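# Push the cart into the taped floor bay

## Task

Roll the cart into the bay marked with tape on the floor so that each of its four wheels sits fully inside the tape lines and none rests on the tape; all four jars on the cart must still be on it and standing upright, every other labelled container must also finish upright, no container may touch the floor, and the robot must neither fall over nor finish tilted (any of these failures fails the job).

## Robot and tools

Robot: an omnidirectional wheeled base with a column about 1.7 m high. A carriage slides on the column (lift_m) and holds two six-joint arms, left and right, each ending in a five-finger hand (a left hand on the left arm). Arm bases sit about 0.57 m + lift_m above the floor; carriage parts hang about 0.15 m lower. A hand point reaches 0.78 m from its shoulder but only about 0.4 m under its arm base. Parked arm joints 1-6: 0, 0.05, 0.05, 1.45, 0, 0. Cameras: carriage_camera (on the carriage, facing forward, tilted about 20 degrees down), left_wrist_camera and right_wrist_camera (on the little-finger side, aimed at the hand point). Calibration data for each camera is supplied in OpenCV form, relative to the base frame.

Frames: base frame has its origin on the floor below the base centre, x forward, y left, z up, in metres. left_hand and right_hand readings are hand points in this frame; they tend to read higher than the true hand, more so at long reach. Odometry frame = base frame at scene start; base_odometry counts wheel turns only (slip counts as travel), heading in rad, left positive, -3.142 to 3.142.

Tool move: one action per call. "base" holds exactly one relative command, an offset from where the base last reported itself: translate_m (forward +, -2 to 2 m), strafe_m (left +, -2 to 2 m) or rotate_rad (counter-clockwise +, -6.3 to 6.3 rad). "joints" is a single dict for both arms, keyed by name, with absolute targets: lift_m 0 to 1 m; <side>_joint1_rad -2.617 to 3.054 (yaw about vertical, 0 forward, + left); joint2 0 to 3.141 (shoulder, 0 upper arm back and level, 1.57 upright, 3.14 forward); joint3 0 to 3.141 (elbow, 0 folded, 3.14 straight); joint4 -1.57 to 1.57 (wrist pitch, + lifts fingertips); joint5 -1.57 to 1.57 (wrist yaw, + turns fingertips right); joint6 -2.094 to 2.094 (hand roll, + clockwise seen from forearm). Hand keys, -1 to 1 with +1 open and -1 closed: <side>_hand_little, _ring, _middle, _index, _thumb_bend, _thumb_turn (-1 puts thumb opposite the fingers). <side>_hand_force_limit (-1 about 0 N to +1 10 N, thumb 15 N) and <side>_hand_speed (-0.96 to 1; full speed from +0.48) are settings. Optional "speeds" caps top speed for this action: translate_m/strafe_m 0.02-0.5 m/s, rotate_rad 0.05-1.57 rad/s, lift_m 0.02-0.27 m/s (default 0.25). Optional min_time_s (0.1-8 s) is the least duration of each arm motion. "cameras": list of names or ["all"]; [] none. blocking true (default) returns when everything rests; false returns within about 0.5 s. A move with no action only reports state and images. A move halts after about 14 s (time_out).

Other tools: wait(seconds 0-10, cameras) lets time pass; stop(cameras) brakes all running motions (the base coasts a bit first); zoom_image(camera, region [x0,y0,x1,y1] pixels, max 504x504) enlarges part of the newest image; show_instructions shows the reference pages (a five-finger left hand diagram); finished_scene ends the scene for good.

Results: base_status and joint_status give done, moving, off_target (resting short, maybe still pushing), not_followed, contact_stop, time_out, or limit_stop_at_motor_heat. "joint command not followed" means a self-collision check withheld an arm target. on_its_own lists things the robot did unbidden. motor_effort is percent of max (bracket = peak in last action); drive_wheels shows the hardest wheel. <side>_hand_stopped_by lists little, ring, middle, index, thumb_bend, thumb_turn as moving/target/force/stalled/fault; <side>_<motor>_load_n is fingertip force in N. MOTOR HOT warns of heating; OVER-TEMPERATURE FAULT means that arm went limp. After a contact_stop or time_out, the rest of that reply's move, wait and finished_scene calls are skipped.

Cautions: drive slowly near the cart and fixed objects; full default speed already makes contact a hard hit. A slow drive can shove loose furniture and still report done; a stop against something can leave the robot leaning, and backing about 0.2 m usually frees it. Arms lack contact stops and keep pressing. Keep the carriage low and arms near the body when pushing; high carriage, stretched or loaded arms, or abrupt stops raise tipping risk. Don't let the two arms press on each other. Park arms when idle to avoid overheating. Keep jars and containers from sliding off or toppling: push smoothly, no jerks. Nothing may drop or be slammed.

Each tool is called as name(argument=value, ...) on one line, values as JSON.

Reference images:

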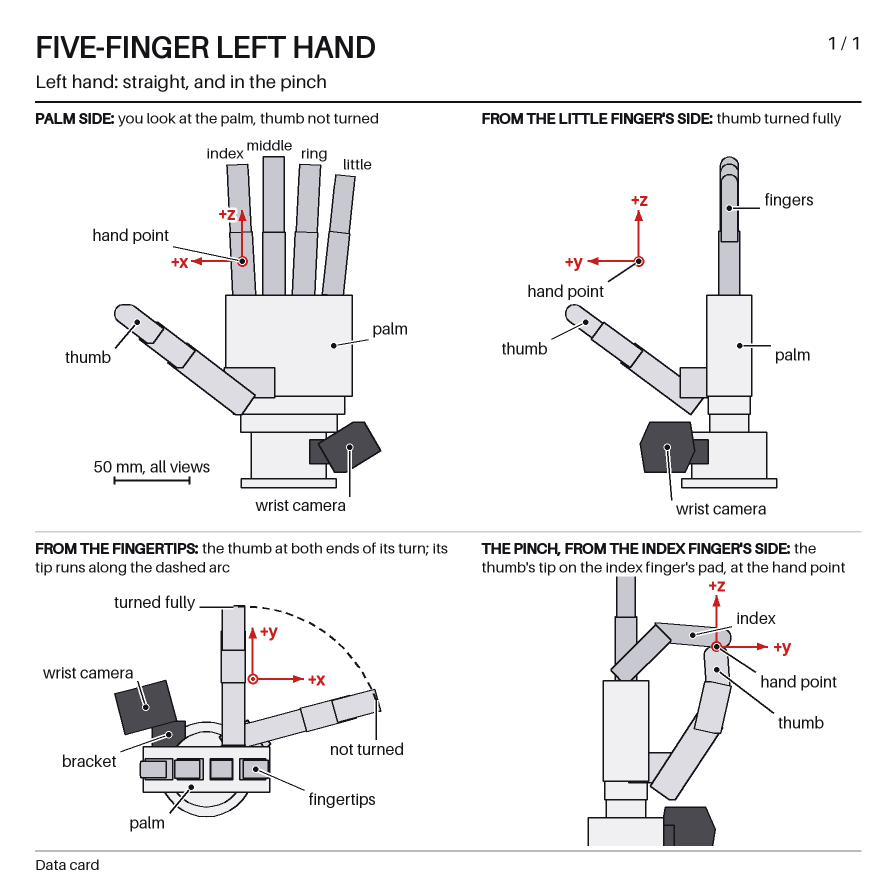

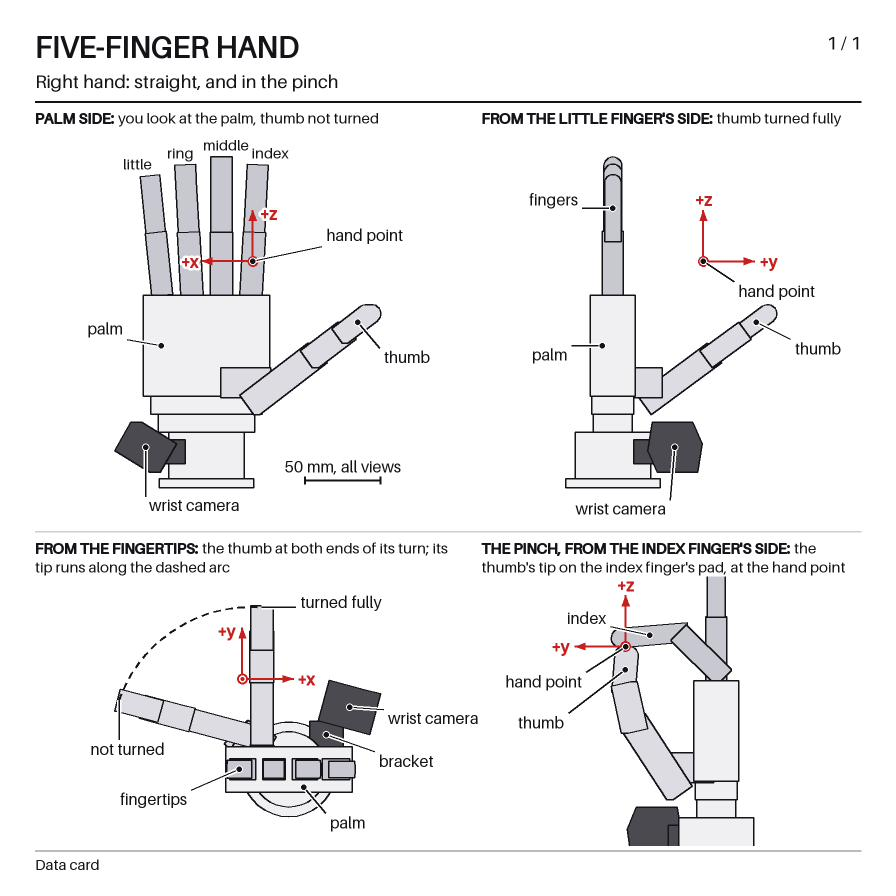

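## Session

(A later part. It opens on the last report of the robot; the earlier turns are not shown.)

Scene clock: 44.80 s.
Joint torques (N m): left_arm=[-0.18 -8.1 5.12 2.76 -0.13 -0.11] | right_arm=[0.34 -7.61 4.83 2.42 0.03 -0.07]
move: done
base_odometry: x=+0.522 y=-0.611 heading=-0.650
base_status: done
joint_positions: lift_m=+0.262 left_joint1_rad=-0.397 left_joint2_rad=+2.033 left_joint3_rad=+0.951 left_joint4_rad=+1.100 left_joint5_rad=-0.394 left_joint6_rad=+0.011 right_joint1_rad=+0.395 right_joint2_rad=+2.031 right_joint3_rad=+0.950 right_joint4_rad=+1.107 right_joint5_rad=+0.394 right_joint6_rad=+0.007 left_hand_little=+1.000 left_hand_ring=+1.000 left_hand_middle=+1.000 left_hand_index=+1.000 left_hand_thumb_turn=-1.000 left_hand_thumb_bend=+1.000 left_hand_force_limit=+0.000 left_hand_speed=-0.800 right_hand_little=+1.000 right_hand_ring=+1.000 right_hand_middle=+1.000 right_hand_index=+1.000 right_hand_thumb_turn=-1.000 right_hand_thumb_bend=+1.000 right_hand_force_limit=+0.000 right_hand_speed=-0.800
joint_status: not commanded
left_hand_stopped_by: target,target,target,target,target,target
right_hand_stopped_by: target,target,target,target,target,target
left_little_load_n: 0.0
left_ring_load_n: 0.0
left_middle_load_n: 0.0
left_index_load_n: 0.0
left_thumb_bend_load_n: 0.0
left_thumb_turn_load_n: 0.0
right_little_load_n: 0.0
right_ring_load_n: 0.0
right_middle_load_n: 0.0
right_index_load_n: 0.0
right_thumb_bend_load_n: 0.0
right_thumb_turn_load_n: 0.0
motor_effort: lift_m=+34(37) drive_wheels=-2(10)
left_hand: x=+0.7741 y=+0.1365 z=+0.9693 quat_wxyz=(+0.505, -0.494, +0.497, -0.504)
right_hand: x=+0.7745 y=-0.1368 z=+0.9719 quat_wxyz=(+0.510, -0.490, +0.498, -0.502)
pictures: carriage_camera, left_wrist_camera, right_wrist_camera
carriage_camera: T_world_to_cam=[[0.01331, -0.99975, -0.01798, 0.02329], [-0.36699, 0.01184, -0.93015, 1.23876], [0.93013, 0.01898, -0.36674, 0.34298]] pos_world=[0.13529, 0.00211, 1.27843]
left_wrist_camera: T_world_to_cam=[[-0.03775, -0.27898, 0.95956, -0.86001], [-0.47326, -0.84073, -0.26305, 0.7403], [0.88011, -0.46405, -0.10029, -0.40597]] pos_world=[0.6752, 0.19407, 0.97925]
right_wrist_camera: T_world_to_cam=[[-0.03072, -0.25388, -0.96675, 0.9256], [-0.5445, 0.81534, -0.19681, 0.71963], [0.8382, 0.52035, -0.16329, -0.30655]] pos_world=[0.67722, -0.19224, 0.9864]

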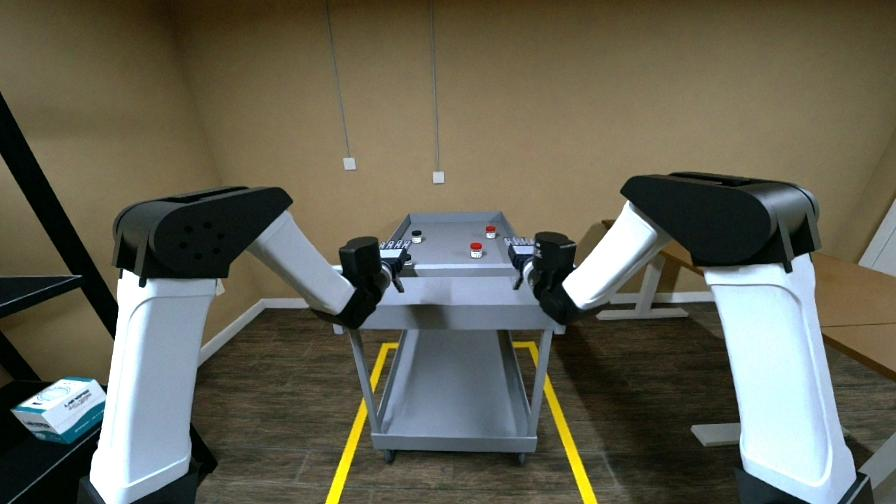

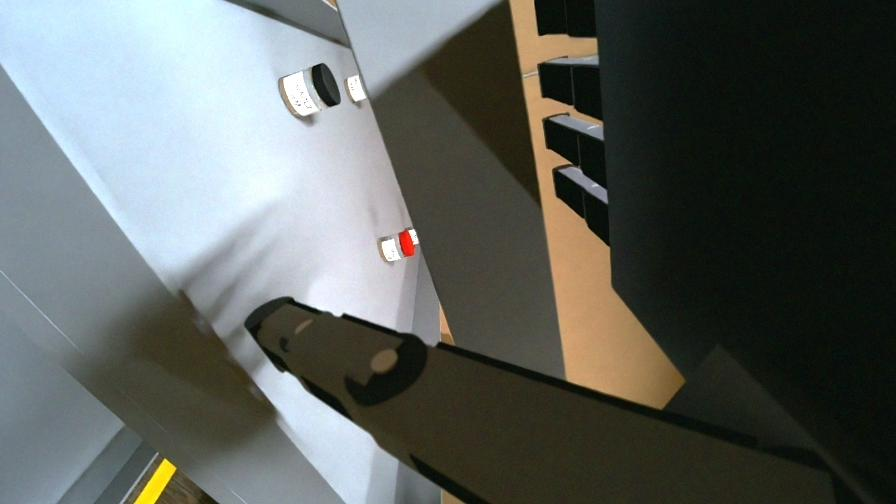

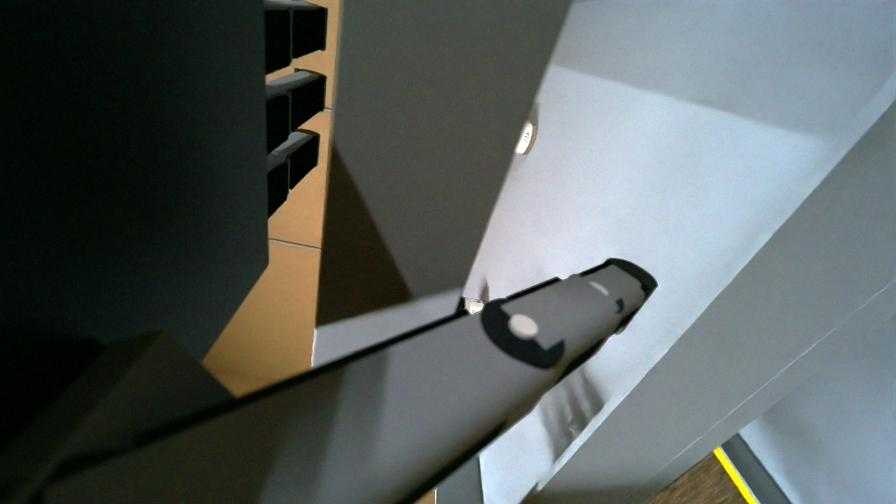

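zoom_image(camera="carriage_camera", region=[370, 210, 550, 340])

zoom_image(camera="left_wrist_camera", region=[230, 0, 640, 400])

Scaled by 2.800.

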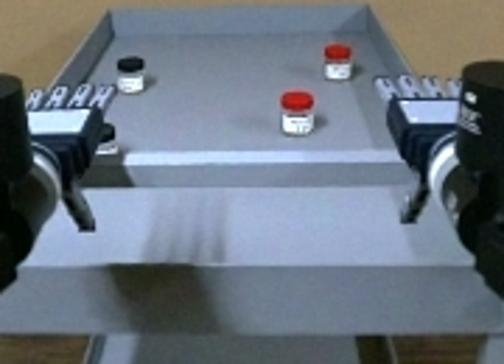

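Scaled by 1.229.

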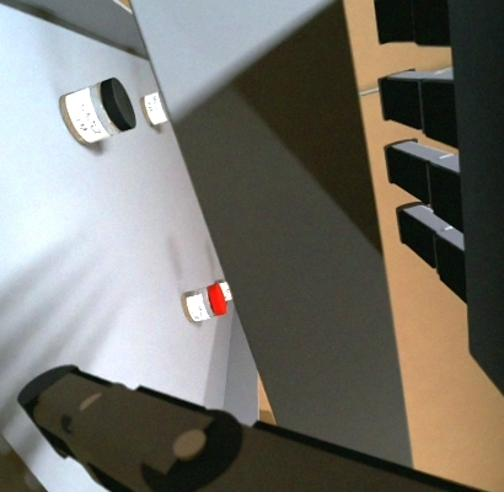

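move(base={"translate_m": -0.02}, speeds={"translate_m": 0.04}, cameras=["left_wrist_camera", "right_wrist_camera"])

Scene clock: 47.93 s.
Joint torques (N m): left_arm=[-0.09 -8.14 5.23 2.77 -0.1 -0.08] | right_arm=[0.34 -7.56 4.62 2.44 -0.01 -0.07]
move: done
base_odometry: x=+0.506 y=-0.599 heading=-0.650
base_status: done
joint_positions: lift_m=+0.262 left_joint1_rad=-0.398 left_joint2_rad=+2.033 left_joint3_rad=+0.951 left_joint4_rad=+1.100 left_joint5_rad=-0.396 left_joint6_rad=+0.011 right_joint1_rad=+0.395 right_joint2_rad=+2.031 right_joint3_rad=+0.950 right_joint4_rad=+1.107 right_joint5_rad=+0.394 right_joint6_rad=+0.007 left_hand_little=+1.000 left_hand_ring=+1.000 left_hand_middle=+1.000 left_hand_index=+1.000 left_hand_thumb_turn=-1.000 left_hand_thumb_bend=+1.000 left_hand_force_limit=+0.000 left_hand_speed=-0.800 right_hand_little=+1.000 right_hand_ring=+1.000 right_hand_middle=+1.000 right_hand_index=+1.000 right_hand_thumb_turn=-1.000 right_hand_thumb_bend=+1.000 right_hand_force_limit=+0.000 right_hand_speed=-0.800
joint_status: not commanded
left_hand_stopped_by: target,target,target,target,target,target
right_hand_stopped_by: target,target,target,target,target,target
left_little_load_n: 0.0
left_ring_load_n: 0.0
left_middle_load_n: 0.0
left_index_load_n: 0.0
left_thumb_bend_load_n: 0.0
left_thumb_turn_load_n: 0.0
right_little_load_n: 0.0
right_ring_load_n: -0.5
right_middle_load_n: 0.0
right_index_load_n: 0.0
right_thumb_bend_load_n: 0.0
right_thumb_turn_load_n: 0.0
motor_effort: lift_m=+37(37) drive_wheels=+0(8)
left_hand: x=+0.7740 y=+0.1364 z=+0.9692 quat_wxyz=(+0.505, -0.494, +0.497, -0.504)
right_hand: x=+0.7745 y=-0.1368 z=+0.9719 quat_wxyz=(+0.510, -0.490, +0.498, -0.502)
left_wrist_camera: T_world_to_cam=[[-0.03715, -0.27912, 0.95954, -0.86033], [-0.47272, -0.84106, -0.26296, 0.73962], [0.88043, -0.46336, -0.1007, -0.40586]] pos_world=[0.675, 0.19387, 0.97915]
right_wrist_camera: T_world_to_cam=[[-0.03072, -0.25388, -0.96675, 0.9256], [-0.5445, 0.81534, -0.19681, 0.71963], [0.8382, 0.52035, -0.16329, -0.30655]] pos_world=[0.67722, -0.19224, 0.9864]

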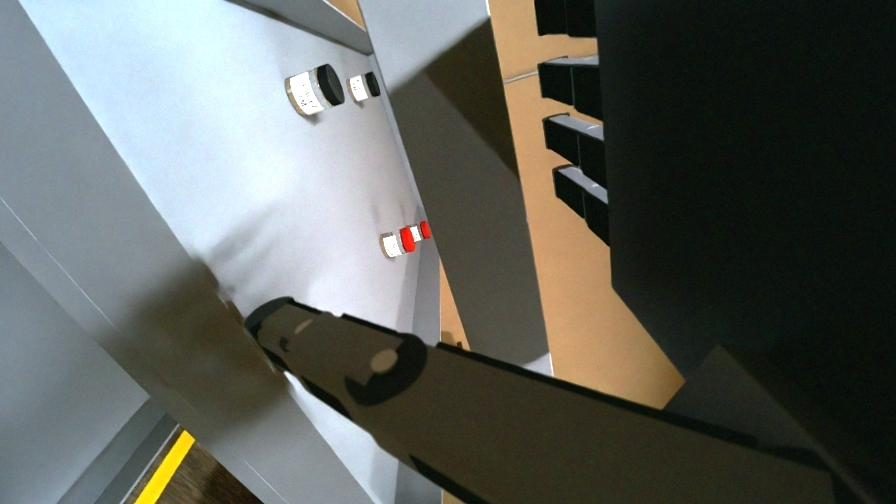

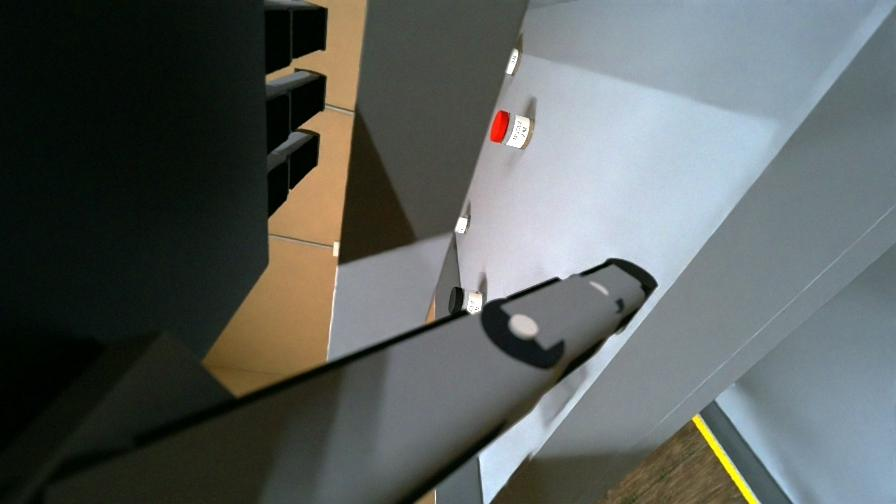

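move(joints={"left_hand_force_limit": -0.6, "right_hand_force_limit": -0.6, "left_hand_speed": -0.88, "right_hand_speed": -0.88, "left_hand_little": -0.05, "left_hand_ring": -0.05, "left_hand_middle": -0.05, "left_hand_index": -0.05, "left_hand_thumb_bend": 0.1, "right_hand_little": -0.05, "right_hand_ring": -0.05, "right_hand_middle": -0.05, "right_hand_index": -0.05, "right_hand_thumb_bend": 0.1}, cameras=["all"])

Scene clock: 54.63 s.
Joint torques (N m): left_arm=[-0.1 -8.18 5.22 2.89 -0.11 -0.1] | right_arm=[0.34 -7.58 4.64 2.59 0.03 -0.06]
move: done
base_odometry: x=+0.506 y=-0.599 heading=-0.650
base_status: not commanded
joint_positions: lift_m=+0.262 left_joint1_rad=-0.398 left_joint2_rad=+2.033 left_joint3_rad=+0.951 left_joint4_rad=+1.091 left_joint5_rad=-0.396 left_joint6_rad=+0.011 right_joint1_rad=+0.395 right_joint2_rad=+2.031 right_joint3_rad=+0.950 right_joint4_rad=+1.093 right_joint5_rad=+0.394 right_joint6_rad=+0.006 left_hand_little=-0.050 left_hand_ring=-0.050 left_hand_middle=-0.050 left_hand_index=-0.050 left_hand_thumb_turn=-1.000 left_hand_thumb_bend=+0.101 left_hand_force_limit=-0.600 left_hand_speed=-0.880 right_hand_little=-0.050 right_hand_ring=-0.050 right_hand_middle=-0.050 right_hand_index=-0.050 right_hand_thumb_turn=-1.000 right_hand_thumb_bend=+0.101 right_hand_force_limit=-0.600 right_hand_speed=-0.880
joint_status: all done
left_hand_stopped_by: target,target,target,target,target,target
right_hand_stopped_by: target,target,target,target,target,target
left_little_load_n: 0.0
left_ring_load_n: 0.0
left_middle_load_n: 0.0
left_index_load_n: 0.0
left_thumb_bend_load_n: 1.0
left_thumb_turn_load_n: 0.0
right_little_load_n: 0.0
right_ring_load_n: 0.0
right_middle_load_n: 0.0
right_index_load_n: 0.0
right_thumb_bend_load_n: 1.0
right_thumb_turn_load_n: 0.0
motor_effort: lift_m=+35(37) drive_wheels=+2(3)
left_hand: x=+0.7735 y=+0.1366 z=+0.9667 quat_wxyz=(+0.503, -0.496, +0.500, -0.501)
right_hand: x=+0.7738 y=-0.1371 z=+0.9681 quat_wxyz=(+0.505, -0.495, +0.500, -0.500)
pictures: carriage_camera, left_wrist_camera, right_wrist_camera
carriage_camera: T_world_to_cam=[[0.01331, -0.99975, -0.01798, 0.02329], [-0.36699, 0.01184, -0.93015, 1.23876], [0.93013, 0.01898, -0.36674, 0.34298]] pos_world=[0.13529, 0.00211, 1.27843]
left_wrist_camera: T_world_to_cam=[[-0.0288, -0.28267, 0.95878, -0.86307], [-0.47503, -0.84008, -0.26194, 0.73958], [0.8795, -0.463, -0.11008, -0.39582]] pos_world=[0.67459, 0.19408, 0.97765]
right_wrist_camera: T_world_to_cam=[[-0.0433, -0.26013, -0.9646, 0.92869], [-0.54705, 0.81408, -0.19498, 0.71878], [0.83598, 0.51924, -0.17755, -0.29107]] pos_world=[0.67675, -0.19243, 0.98428]

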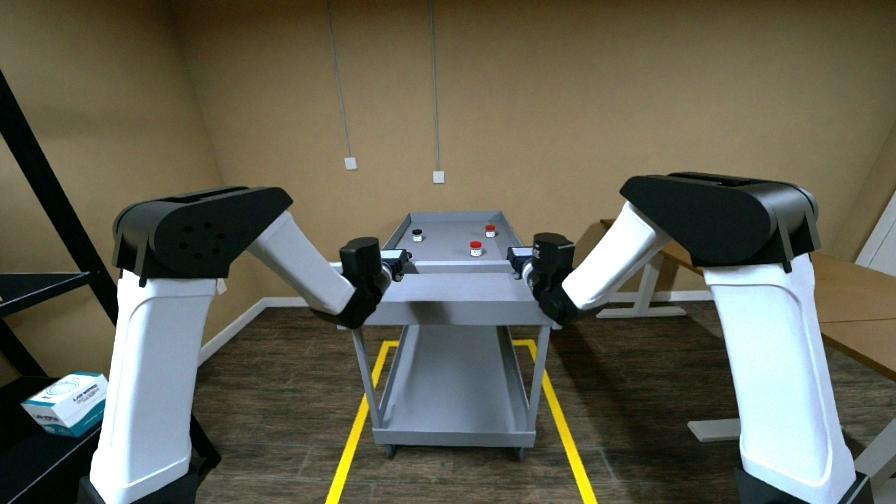

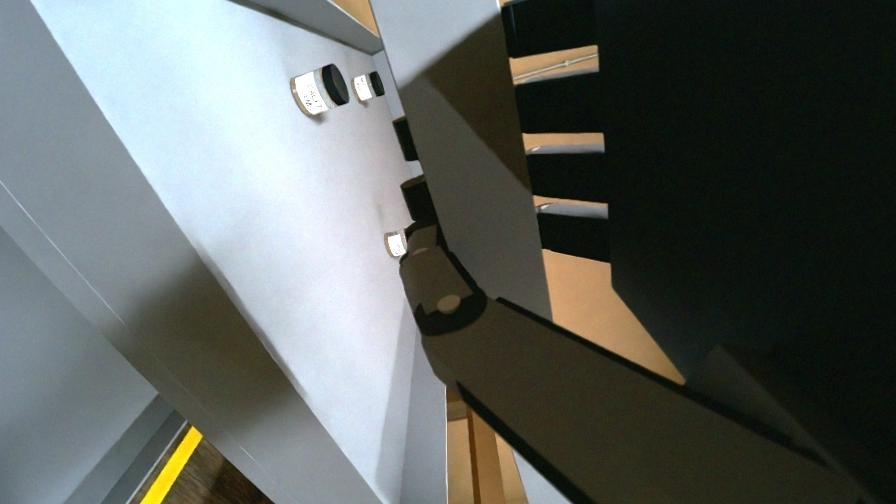

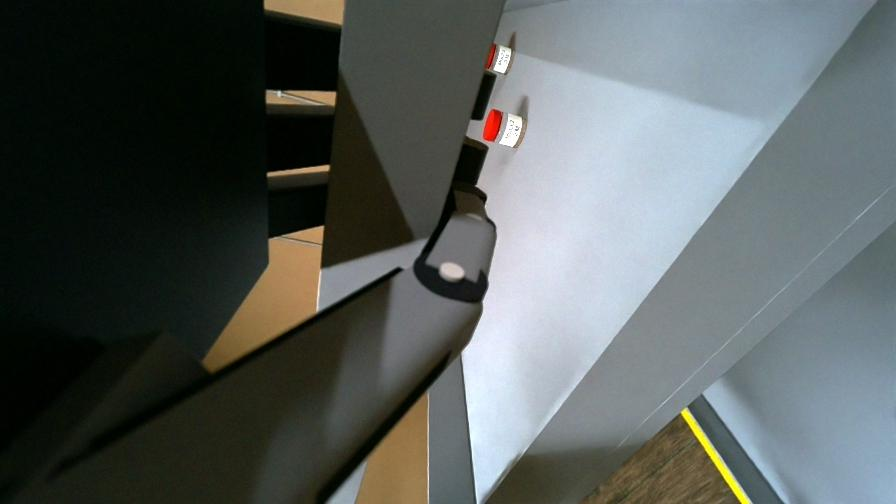

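move(joints={"left_hand_little": -0.3, "left_hand_ring": -0.3, "left_hand_middle": -0.3, "left_hand_index": -0.3, "right_hand_little": -0.3, "right_hand_ring": -0.3, "right_hand_middle": -0.3, "right_hand_index": -0.3, "left_hand_speed": -0.92, "right_hand_speed": -0.92}, cameras=["left_wrist_camera", "carriage_camera"])

Scene clock: 56.53 s.
Joint torques (N m): left_arm=[-0.23 -8.21 5.2 2.87 -0.14 -0.1] | right_arm=[0.35 -7.58 4.64 2.59 0.04 -0.05]
move: off_target
base_odometry: x=+0.506 y=-0.599 heading=-0.650
base_status: not commanded
joint_positions: lift_m=+0.262 left_joint1_rad=-0.397 left_joint2_rad=+2.033 left_joint3_rad=+0.951 left_joint4_rad=+1.091 left_joint5_rad=-0.395 left_joint6_rad=+0.011 right_joint1_rad=+0.395 right_joint2_rad=+2.031 right_joint3_rad=+0.950 right_joint4_rad=+1.092 right_joint5_rad=+0.394 right_joint6_rad=+0.006 left_hand_little=-0.146 left_hand_ring=-0.153 left_hand_middle=-0.168 left_hand_index=-0.168 left_hand_thumb_turn=-1.000 left_hand_thumb_bend=+0.101 left_hand_force_limit=-0.600 left_hand_speed=-0.920 right_hand_little=-0.300 right_hand_ring=-0.300 right_hand_middle=-0.235 right_hand_index=-0.243 right_hand_thumb_turn=-1.000 right_hand_thumb_bend=+0.101 right_hand_force_limit=-0.600 right_hand_speed=-0.920
joint_status: left_hand_little off_target (ended at -0.146, target -0.300); left_hand_ring off_target (ended at -0.153, target -0.300); left_hand_middle off_target (ended at -0.168, target -0.300); left_hand_index off_target (ended at -0.168, target -0.300); right_hand_middle off_target (ended at -0.235, target -0.300); right_hand_index off_target (ended at -0.243, target -0.300); the others done
left_hand_stopped_by: force,force,force,force,target,target
right_hand_stopped_by: target,target,force,force,target,target
left_little_load_n: 0.0
left_ring_load_n: 1.0
left_middle_load_n: 2.0
left_index_load_n: 2.0
left_thumb_bend_load_n: 3.5
left_thumb_turn_load_n: 0.5
right_little_load_n: 0.0
right_ring_load_n: 0.0
right_middle_load_n: 3.5
right_index_load_n: 3.5
right_thumb_bend_load_n: 1.5
right_thumb_turn_load_n: 0.0
motor_effort: lift_m=+35(37) drive_wheels=+2(3)
left_hand: x=+0.7736 y=+0.1368 z=+0.9669 quat_wxyz=(+0.503, -0.495, +0.500, -0.501)
right_hand: x=+0.7737 y=-0.1372 z=+0.9679 quat_wxyz=(+0.505, -0.495, +0.500, -0.500)
pictures: carriage_camera, left_wrist_camera
carriage_camera: T_world_to_cam=[[0.01331, -0.99975, -0.01798, 0.02329], [-0.36699, 0.01184, -0.93015, 1.23876], [0.93013, 0.01898, -0.36674, 0.34298]] pos_world=[0.13529, 0.00211, 1.27843]
left_wrist_camera: T_world_to_cam=[[-0.02953, -0.28242, 0.95884, -0.86281], [-0.47517, -0.83997, -0.26204, 0.74006], [0.8794, -0.46335, -0.10939, -0.39642]] pos_world=[0.67479, 0.19428, 0.97785]

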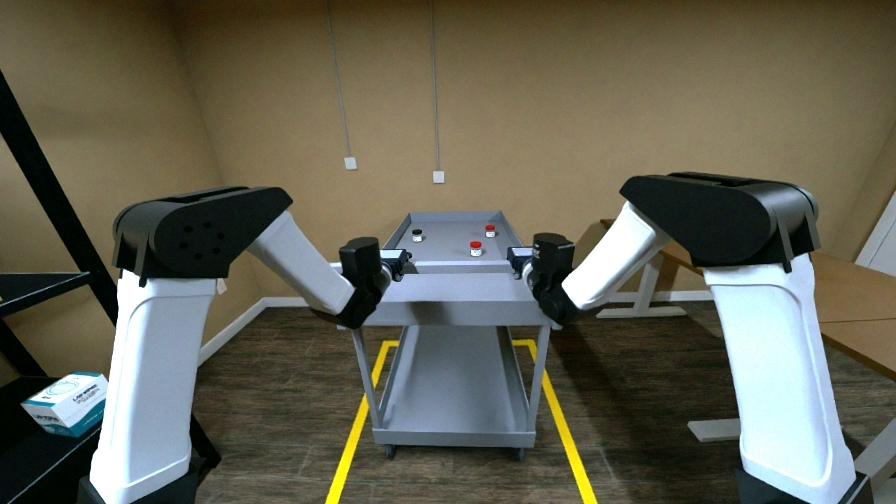

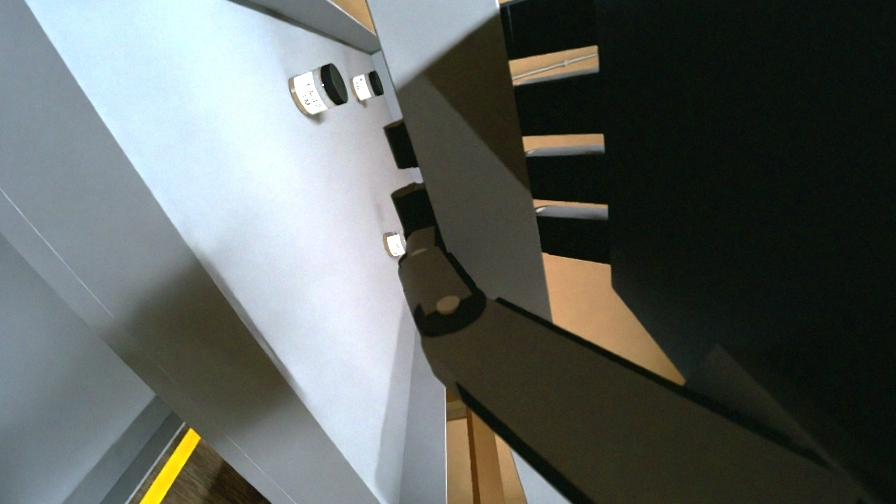

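move(base={"translate_m": -0.1}, speeds={"translate_m": 0.06}, cameras=["all"])

Scene clock: 58.97 s.
Joint torques (N m): left_arm=[-0.44 -8.38 5.3 2.81 -0.11 -0.11] | right_arm=[0.27 -7.64 4.68 2.72 0.07 -0.05]
move: done
base_odometry: x=+0.427 y=-0.538 heading=-0.650
base_status: done
joint_positions: lift_m=+0.262 left_joint1_rad=-0.395 left_joint2_rad=+2.035 left_joint3_rad=+0.951 left_joint4_rad=+1.093 left_joint5_rad=-0.396 left_joint6_rad=+0.011 right_joint1_rad=+0.395 right_joint2_rad=+2.031 right_joint3_rad=+0.950 right_joint4_rad=+1.082 right_joint5_rad=+0.392 right_joint6_rad=+0.006 left_hand_little=-0.146 left_hand_ring=-0.153 left_hand_middle=-0.168 left_hand_index=-0.169 left_hand_thumb_turn=-1.000 left_hand_thumb_bend=+0.100 left_hand_force_limit=-0.600 left_hand_speed=-0.920 right_hand_little=-0.300 right_hand_ring=-0.300 right_hand_middle=-0.235 right_hand_index=-0.243 right_hand_thumb_turn=-1.000 right_hand_thumb_bend=+0.101 right_hand_force_limit=-0.600 right_hand_speed=-0.920
joint_status: not commanded
left_hand_stopped_by: force,force,force,force,target,target
right_hand_stopped_by: target,target,force,force,target,target
left_little_load_n: 0.0
left_ring_load_n: 0.0
left_middle_load_n: 0.0
left_index_load_n: 0.0
left_thumb_bend_load_n: 0.0
left_thumb_turn_load_n: -0.5
right_little_load_n: 0.0
right_ring_load_n: 0.0
right_middle_load_n: 3.5
right_index_load_n: 3.5
right_thumb_bend_load_n: 2.0
right_thumb_turn_load_n: 0.5
motor_effort: lift_m=+34(37) drive_wheels=-3(8)
left_hand: x=+0.7742 y=+0.1383 z=+0.9660 quat_wxyz=(+0.504, -0.496, +0.499, -0.500)
right_hand: x=+0.7730 y=-0.1367 z=+0.9650 quat_wxyz=(+0.502, -0.499, +0.501, -0.498)
pictures: carriage_camera, left_wrist_camera, right_wrist_camera
carriage_camera: T_world_to_cam=[[0.01331, -0.99975, -0.01798, 0.02329], [-0.36699, 0.01184, -0.93015, 1.23876], [0.93013, 0.01898, -0.36674, 0.34298]] pos_world=[0.13529, 0.00211, 1.27843]
left_wrist_camera: T_world_to_cam=[[-0.02782, -0.28278, 0.95878, -0.86275], [-0.47212, -0.84171, -0.26195, 0.73911], [0.88109, -0.45995, -0.11009, -0.39738]] pos_world=[0.67509, 0.19538, 0.97705]
right_wrist_camera: T_world_to_cam=[[-0.05269, -0.265, -0.96281, 0.93063], [-0.55157, 0.81145, -0.19316, 0.71876], [0.83246, 0.52088, -0.18893, -0.27724]] pos_world=[0.67627, -0.19221, 0.98247]

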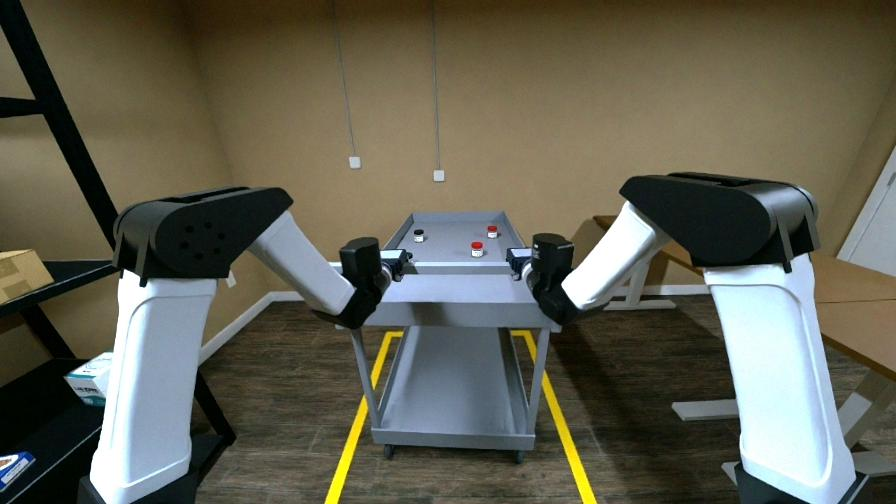

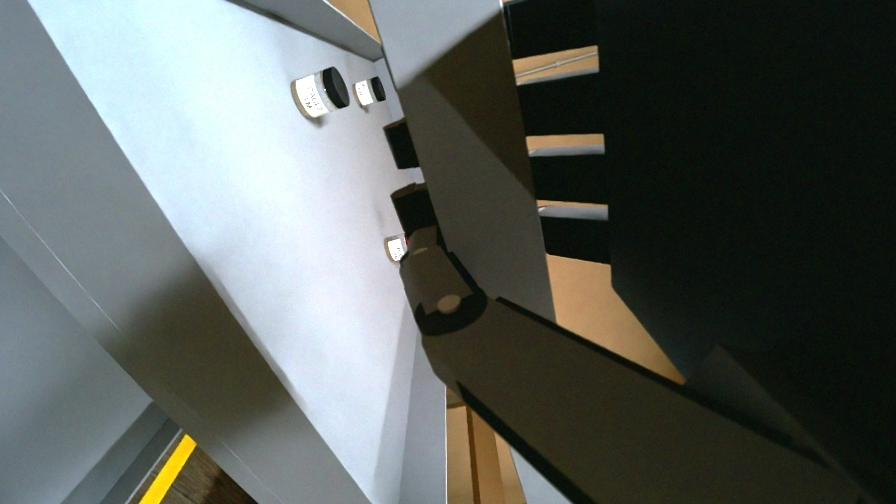

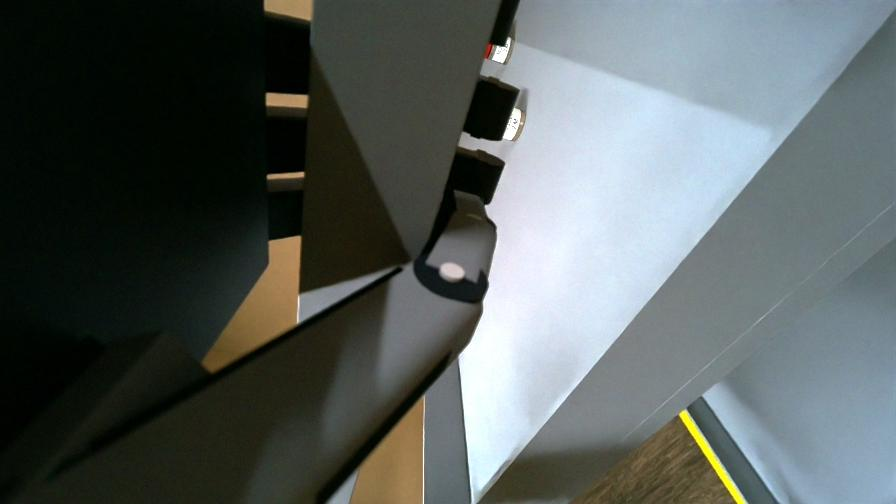

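move(base={"translate_m": -0.3}, speeds={"translate_m": 0.09}, cameras=["carriage_camera"])

Scene clock: 63.20 s.
Joint torques (N m): left_arm=[-0.61 -8.49 5.2 2.91 -0.07 -0.09] | right_arm=[-0.94 -7.53 5.01 2.83 0.11 -0.05]
move: done
base_odometry: x=+0.188 y=-0.357 heading=-0.650
base_status: done
joint_positions: lift_m=+0.262 left_joint1_rad=-0.393 left_joint2_rad=+2.036 left_joint3_rad=+0.951 left_joint4_rad=+1.088 left_joint5_rad=-0.401 left_joint6_rad=+0.008 right_joint1_rad=+0.407 right_joint2_rad=+2.031 right_joint3_rad=+0.945 right_joint4_rad=+1.071 right_joint5_rad=+0.389 right_joint6_rad=+0.006 left_hand_little=-0.146 left_hand_ring=-0.153 left_hand_middle=-0.168 left_hand_index=-0.169 left_hand_thumb_turn=-1.000 left_hand_thumb_bend=+0.101 left_hand_force_limit=-0.600 left_hand_speed=-0.920 right_hand_little=-0.300 right_hand_ring=-0.300 right_hand_middle=-0.235 right_hand_index=-0.243 right_hand_thumb_turn=-1.000 right_hand_thumb_bend=+0.101 right_hand_force_limit=-0.600 right_hand_speed=-0.920
joint_status: not commanded
left_hand_stopped_by: force,force,force,force,target,target
right_hand_stopped_by: target,target,force,force,target,target
left_little_load_n: 0.0
left_ring_load_n: 0.0
left_middle_load_n: 0.0
left_index_load_n: 0.0
left_thumb_bend_load_n: 0.0
left_thumb_turn_load_n: 0.0
right_little_load_n: 0.0
right_ring_load_n: 0.0
right_middle_load_n: 3.5
right_index_load_n: 3.5
right_thumb_bend_load_n: 1.5
right_thumb_turn_load_n: 0.5
motor_effort: lift_m=+35(37) drive_wheels=+0(11)
left_hand: x=+0.7744 y=+0.1403 z=+0.9645 quat_wxyz=(+0.505, -0.499, +0.499, -0.497)
right_hand: x=+0.7690 y=-0.1305 z=+0.9601 quat_wxyz=(+0.501, -0.508, +0.499, -0.492)
carriage_camera: T_world_to_cam=[[0.01331, -0.99975, -0.01798, 0.02329], [-0.36699, 0.01184, -0.93015, 1.23876], [0.93013, 0.01898, -0.36674, 0.34298]] pos_world=[0.13529, 0.00211, 1.27843]

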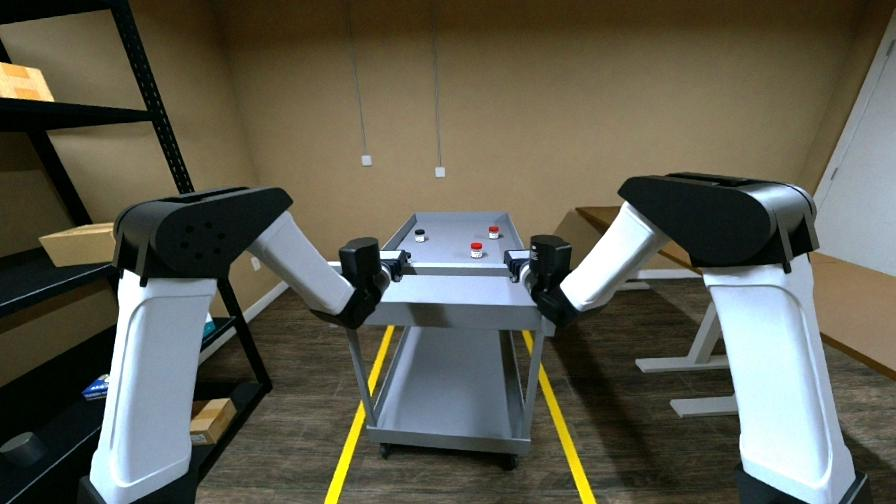

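move(base={"translate_m": -0.165}, speeds={"translate_m": 0.07}, cameras=["all"])

Scene clock: 66.70 s.
Joint torques (N m): left_arm=[-0.36 -8.49 5.24 2.93 -0.11 -0.08] | right_arm=[-0.92 -7.66 5.15 2.95 0.11 -0.06]
move: done
base_odometry: x=+0.057 y=-0.257 heading=-0.650
base_status: done
joint_positions: lift_m=+0.262 left_joint1_rad=-0.395 left_joint2_rad=+2.036 left_joint3_rad=+0.951 left_joint4_rad=+1.087 left_joint5_rad=-0.397 left_joint6_rad=+0.007 right_joint1_rad=+0.407 right_joint2_rad=+2.031 right_joint3_rad=+0.944 right_joint4_rad=+1.062 right_joint5_rad=+0.389 right_joint6_rad=+0.006 left_hand_little=-0.146 left_hand_ring=-0.153 left_hand_middle=-0.168 left_hand_index=-0.169 left_hand_thumb_turn=-1.000 left_hand_thumb_bend=+0.100 left_hand_force_limit=-0.600 left_hand_speed=-0.920 right_hand_little=-0.300 right_hand_ring=-0.300 right_hand_middle=-0.235 right_hand_index=-0.243 right_hand_thumb_turn=-1.000 right_hand_thumb_bend=+0.101 right_hand_force_limit=-0.600 right_hand_speed=-0.920
joint_status: not commanded
left_hand_stopped_by: force,force,force,force,target,target
right_hand_stopped_by: target,target,force,force,target,target
left_little_load_n: -0.5
left_ring_load_n: 0.5
left_middle_load_n: 0.0
left_index_load_n: 0.0
left_thumb_bend_load_n: 0.0
left_thumb_turn_load_n: 0.0
right_little_load_n: 0.0
right_ring_load_n: 0.0
right_middle_load_n: 3.5
right_index_load_n: 3.5
right_thumb_bend_load_n: 1.5
right_thumb_turn_load_n: 0.5
motor_effort: lift_m=+34(37) drive_wheels=+0(10)
left_hand: x=+0.7739 y=+0.1384 z=+0.9643 quat_wxyz=(+0.503, -0.498, +0.500, -0.499)
right_hand: x=+0.7683 y=-0.1308 z=+0.9573 quat_wxyz=(+0.498, -0.511, +0.500, -0.491)
pictures: carriage_camera, left_wrist_camera, right_wrist_camera
carriage_camera: T_world_to_cam=[[0.01331, -0.99975, -0.01798, 0.02329], [-0.36699, 0.01184, -0.93015, 1.23876], [0.93013, 0.01898, -0.36674, 0.34298]] pos_world=[0.13529, 0.00211, 1.27843]
left_wrist_camera: T_world_to_cam=[[-0.0221, -0.28139, 0.95934, -0.86619], [-0.47267, -0.84262, -0.25804, 0.73535], [0.88096, -0.45915, -0.11438, -0.39314]] pos_world=[0.67478, 0.19537, 0.97575]
right_wrist_camera: T_world_to_cam=[[-0.07141, -0.27538, -0.95868, 0.93354], [-0.56773, 0.80148, -0.18794, 0.71604], [0.82012, 0.53085, -0.21357, -0.24344]] pos_world=[0.67282, -0.18757, 0.97754]

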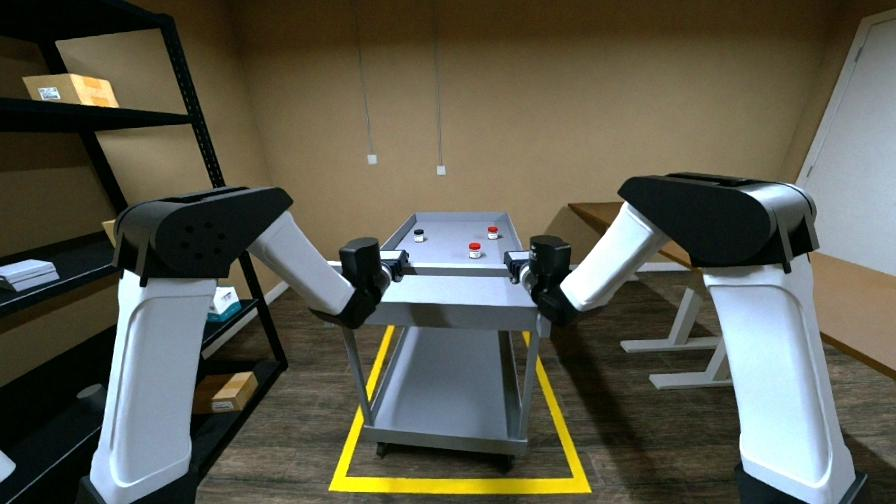

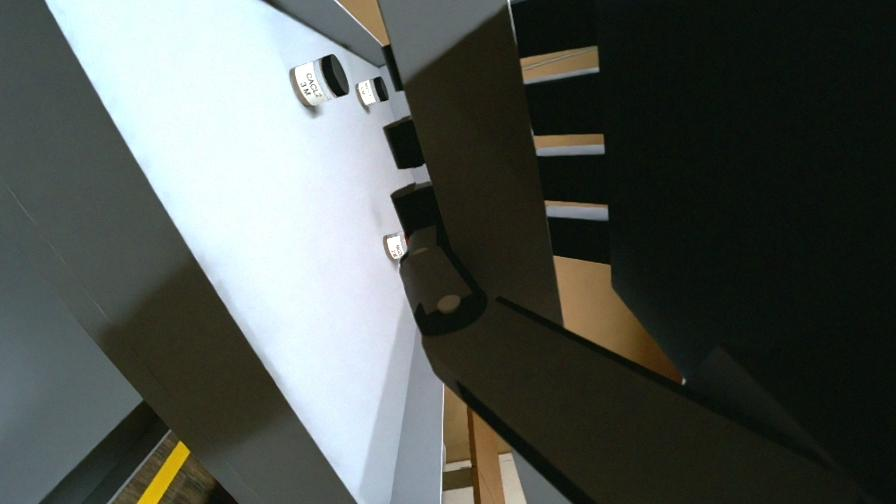

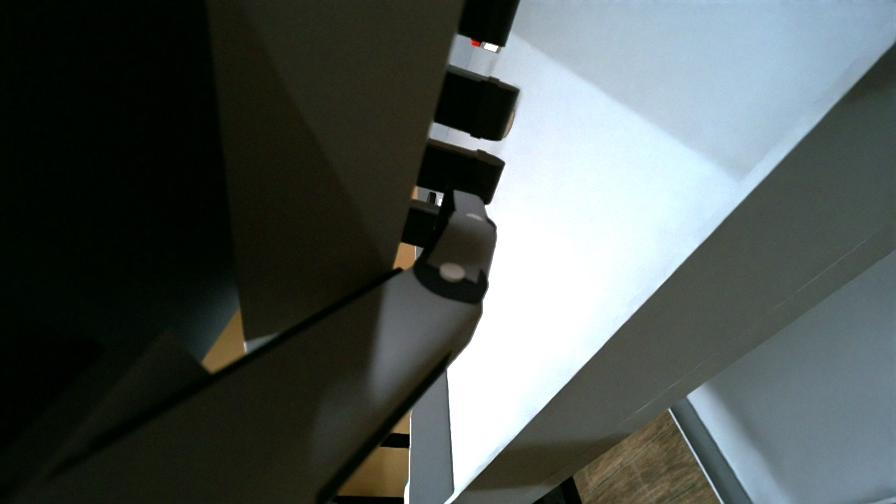

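zoom_image(camera="carriage_camera", region=[320, 310, 600, 504])

Scaled by 1.800.

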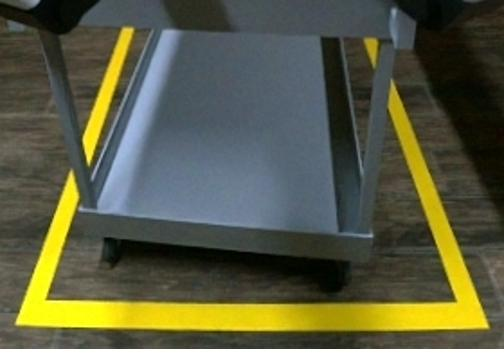

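zoom_image(camera="carriage_camera", region=[370, 200, 550, 340])

Scaled by 2.800.

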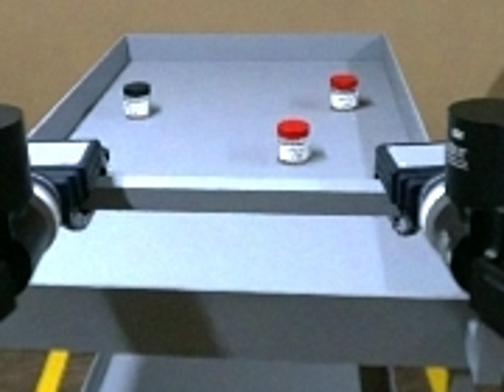

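move(base={"translate_m": 0.06}, speeds={"translate_m": 0.05}, cameras=["carriage_camera", "right_wrist_camera"])

Scene clock: 71.70 s.
Joint torques (N m): left_arm=[-0.24 -8.39 5.16 2.99 -0.09 -0.05] | right_arm=[-1.05 -7.51 6.01 2.92 -0.06 -0.07]
move: done
base_odometry: x=+0.104 y=-0.293 heading=-0.650
base_status: done
joint_positions: lift_m=+0.262 left_joint1_rad=-0.397 left_joint2_rad=+2.036 left_joint3_rad=+0.951 left_joint4_rad=+1.081 left_joint5_rad=-0.397 left_joint6_rad=+0.007 right_joint1_rad=+0.407 right_joint2_rad=+2.031 right_joint3_rad=+0.932 right_joint4_rad=+1.065 right_joint5_rad=+0.404 right_joint6_rad=+0.007 left_hand_little=-0.146 left_hand_ring=-0.153 left_hand_middle=-0.168 left_hand_index=-0.169 left_hand_thumb_turn=-1.000 left_hand_thumb_bend=+0.101 left_hand_force_limit=-0.600 left_hand_speed=-0.920 right_hand_little=-0.300 right_hand_ring=-0.300 right_hand_middle=-0.235 right_hand_index=-0.243 right_hand_thumb_turn=-1.000 right_hand_thumb_bend=+0.101 right_hand_force_limit=-0.600 right_hand_speed=-0.920
joint_status: not commanded
left_hand_stopped_by: force,force,force,force,target,target
right_hand_stopped_by: target,target,force,force,target,target
left_little_load_n: 0.0
left_ring_load_n: 0.0
left_middle_load_n: 0.0
left_index_load_n: 0.0
left_thumb_bend_load_n: 0.5
left_thumb_turn_load_n: 0.0
right_little_load_n: -0.5
right_ring_load_n: 0.0
right_middle_load_n: 3.5
right_index_load_n: 3.5
right_thumb_bend_load_n: 1.5
right_thumb_turn_load_n: 0.5
motor_effort: lift_m=+33(37) drive_wheels=+2(8)
left_hand: x=+0.7732 y=+0.1373 z=+0.9627 quat_wxyz=(+0.501, -0.499, +0.503, -0.497)
right_hand: x=+0.7662 y=-0.1346 z=+0.9533 quat_wxyz=(+0.492, -0.510, +0.505, -0.493)
carriage_camera: T_world_to_cam=[[0.01331, -0.99975, -0.01798, 0.02329], [-0.36699, 0.01184, -0.93015, 1.23876], [0.93013, 0.01898, -0.36674, 0.34298]] pos_world=[0.13529, 0.00211, 1.27843]
right_wrist_camera: T_world_to_cam=[[-0.08233, -0.27661, -0.95745, 0.93562], [-0.55712, 0.80935, -0.18592, 0.7082], [0.82634, 0.51811, -0.22074, -0.24027]] pos_world=[0.67013, -0.18989, 0.97443]

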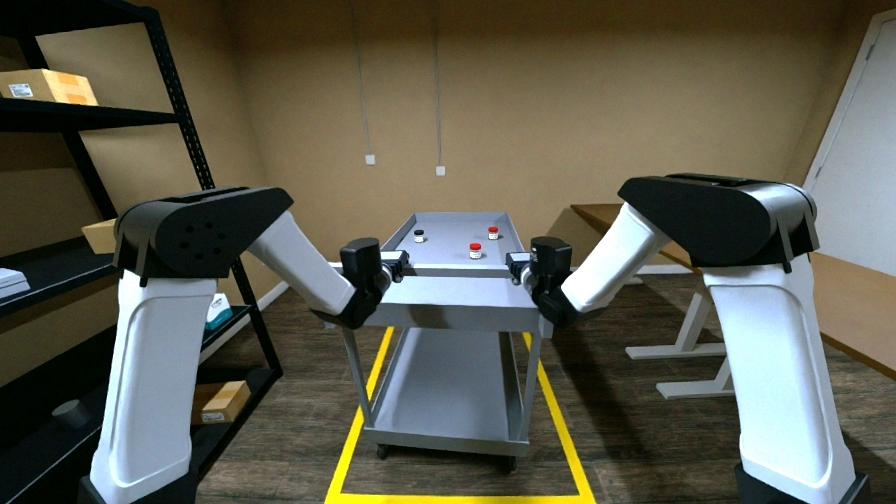

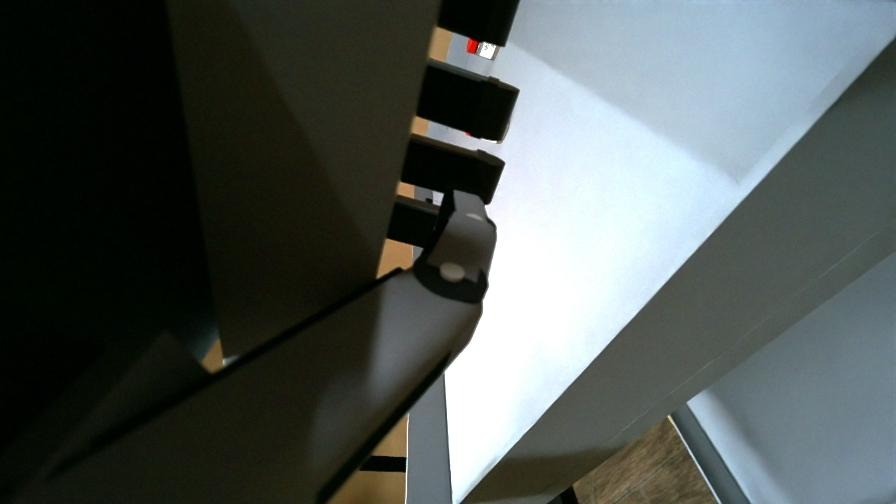

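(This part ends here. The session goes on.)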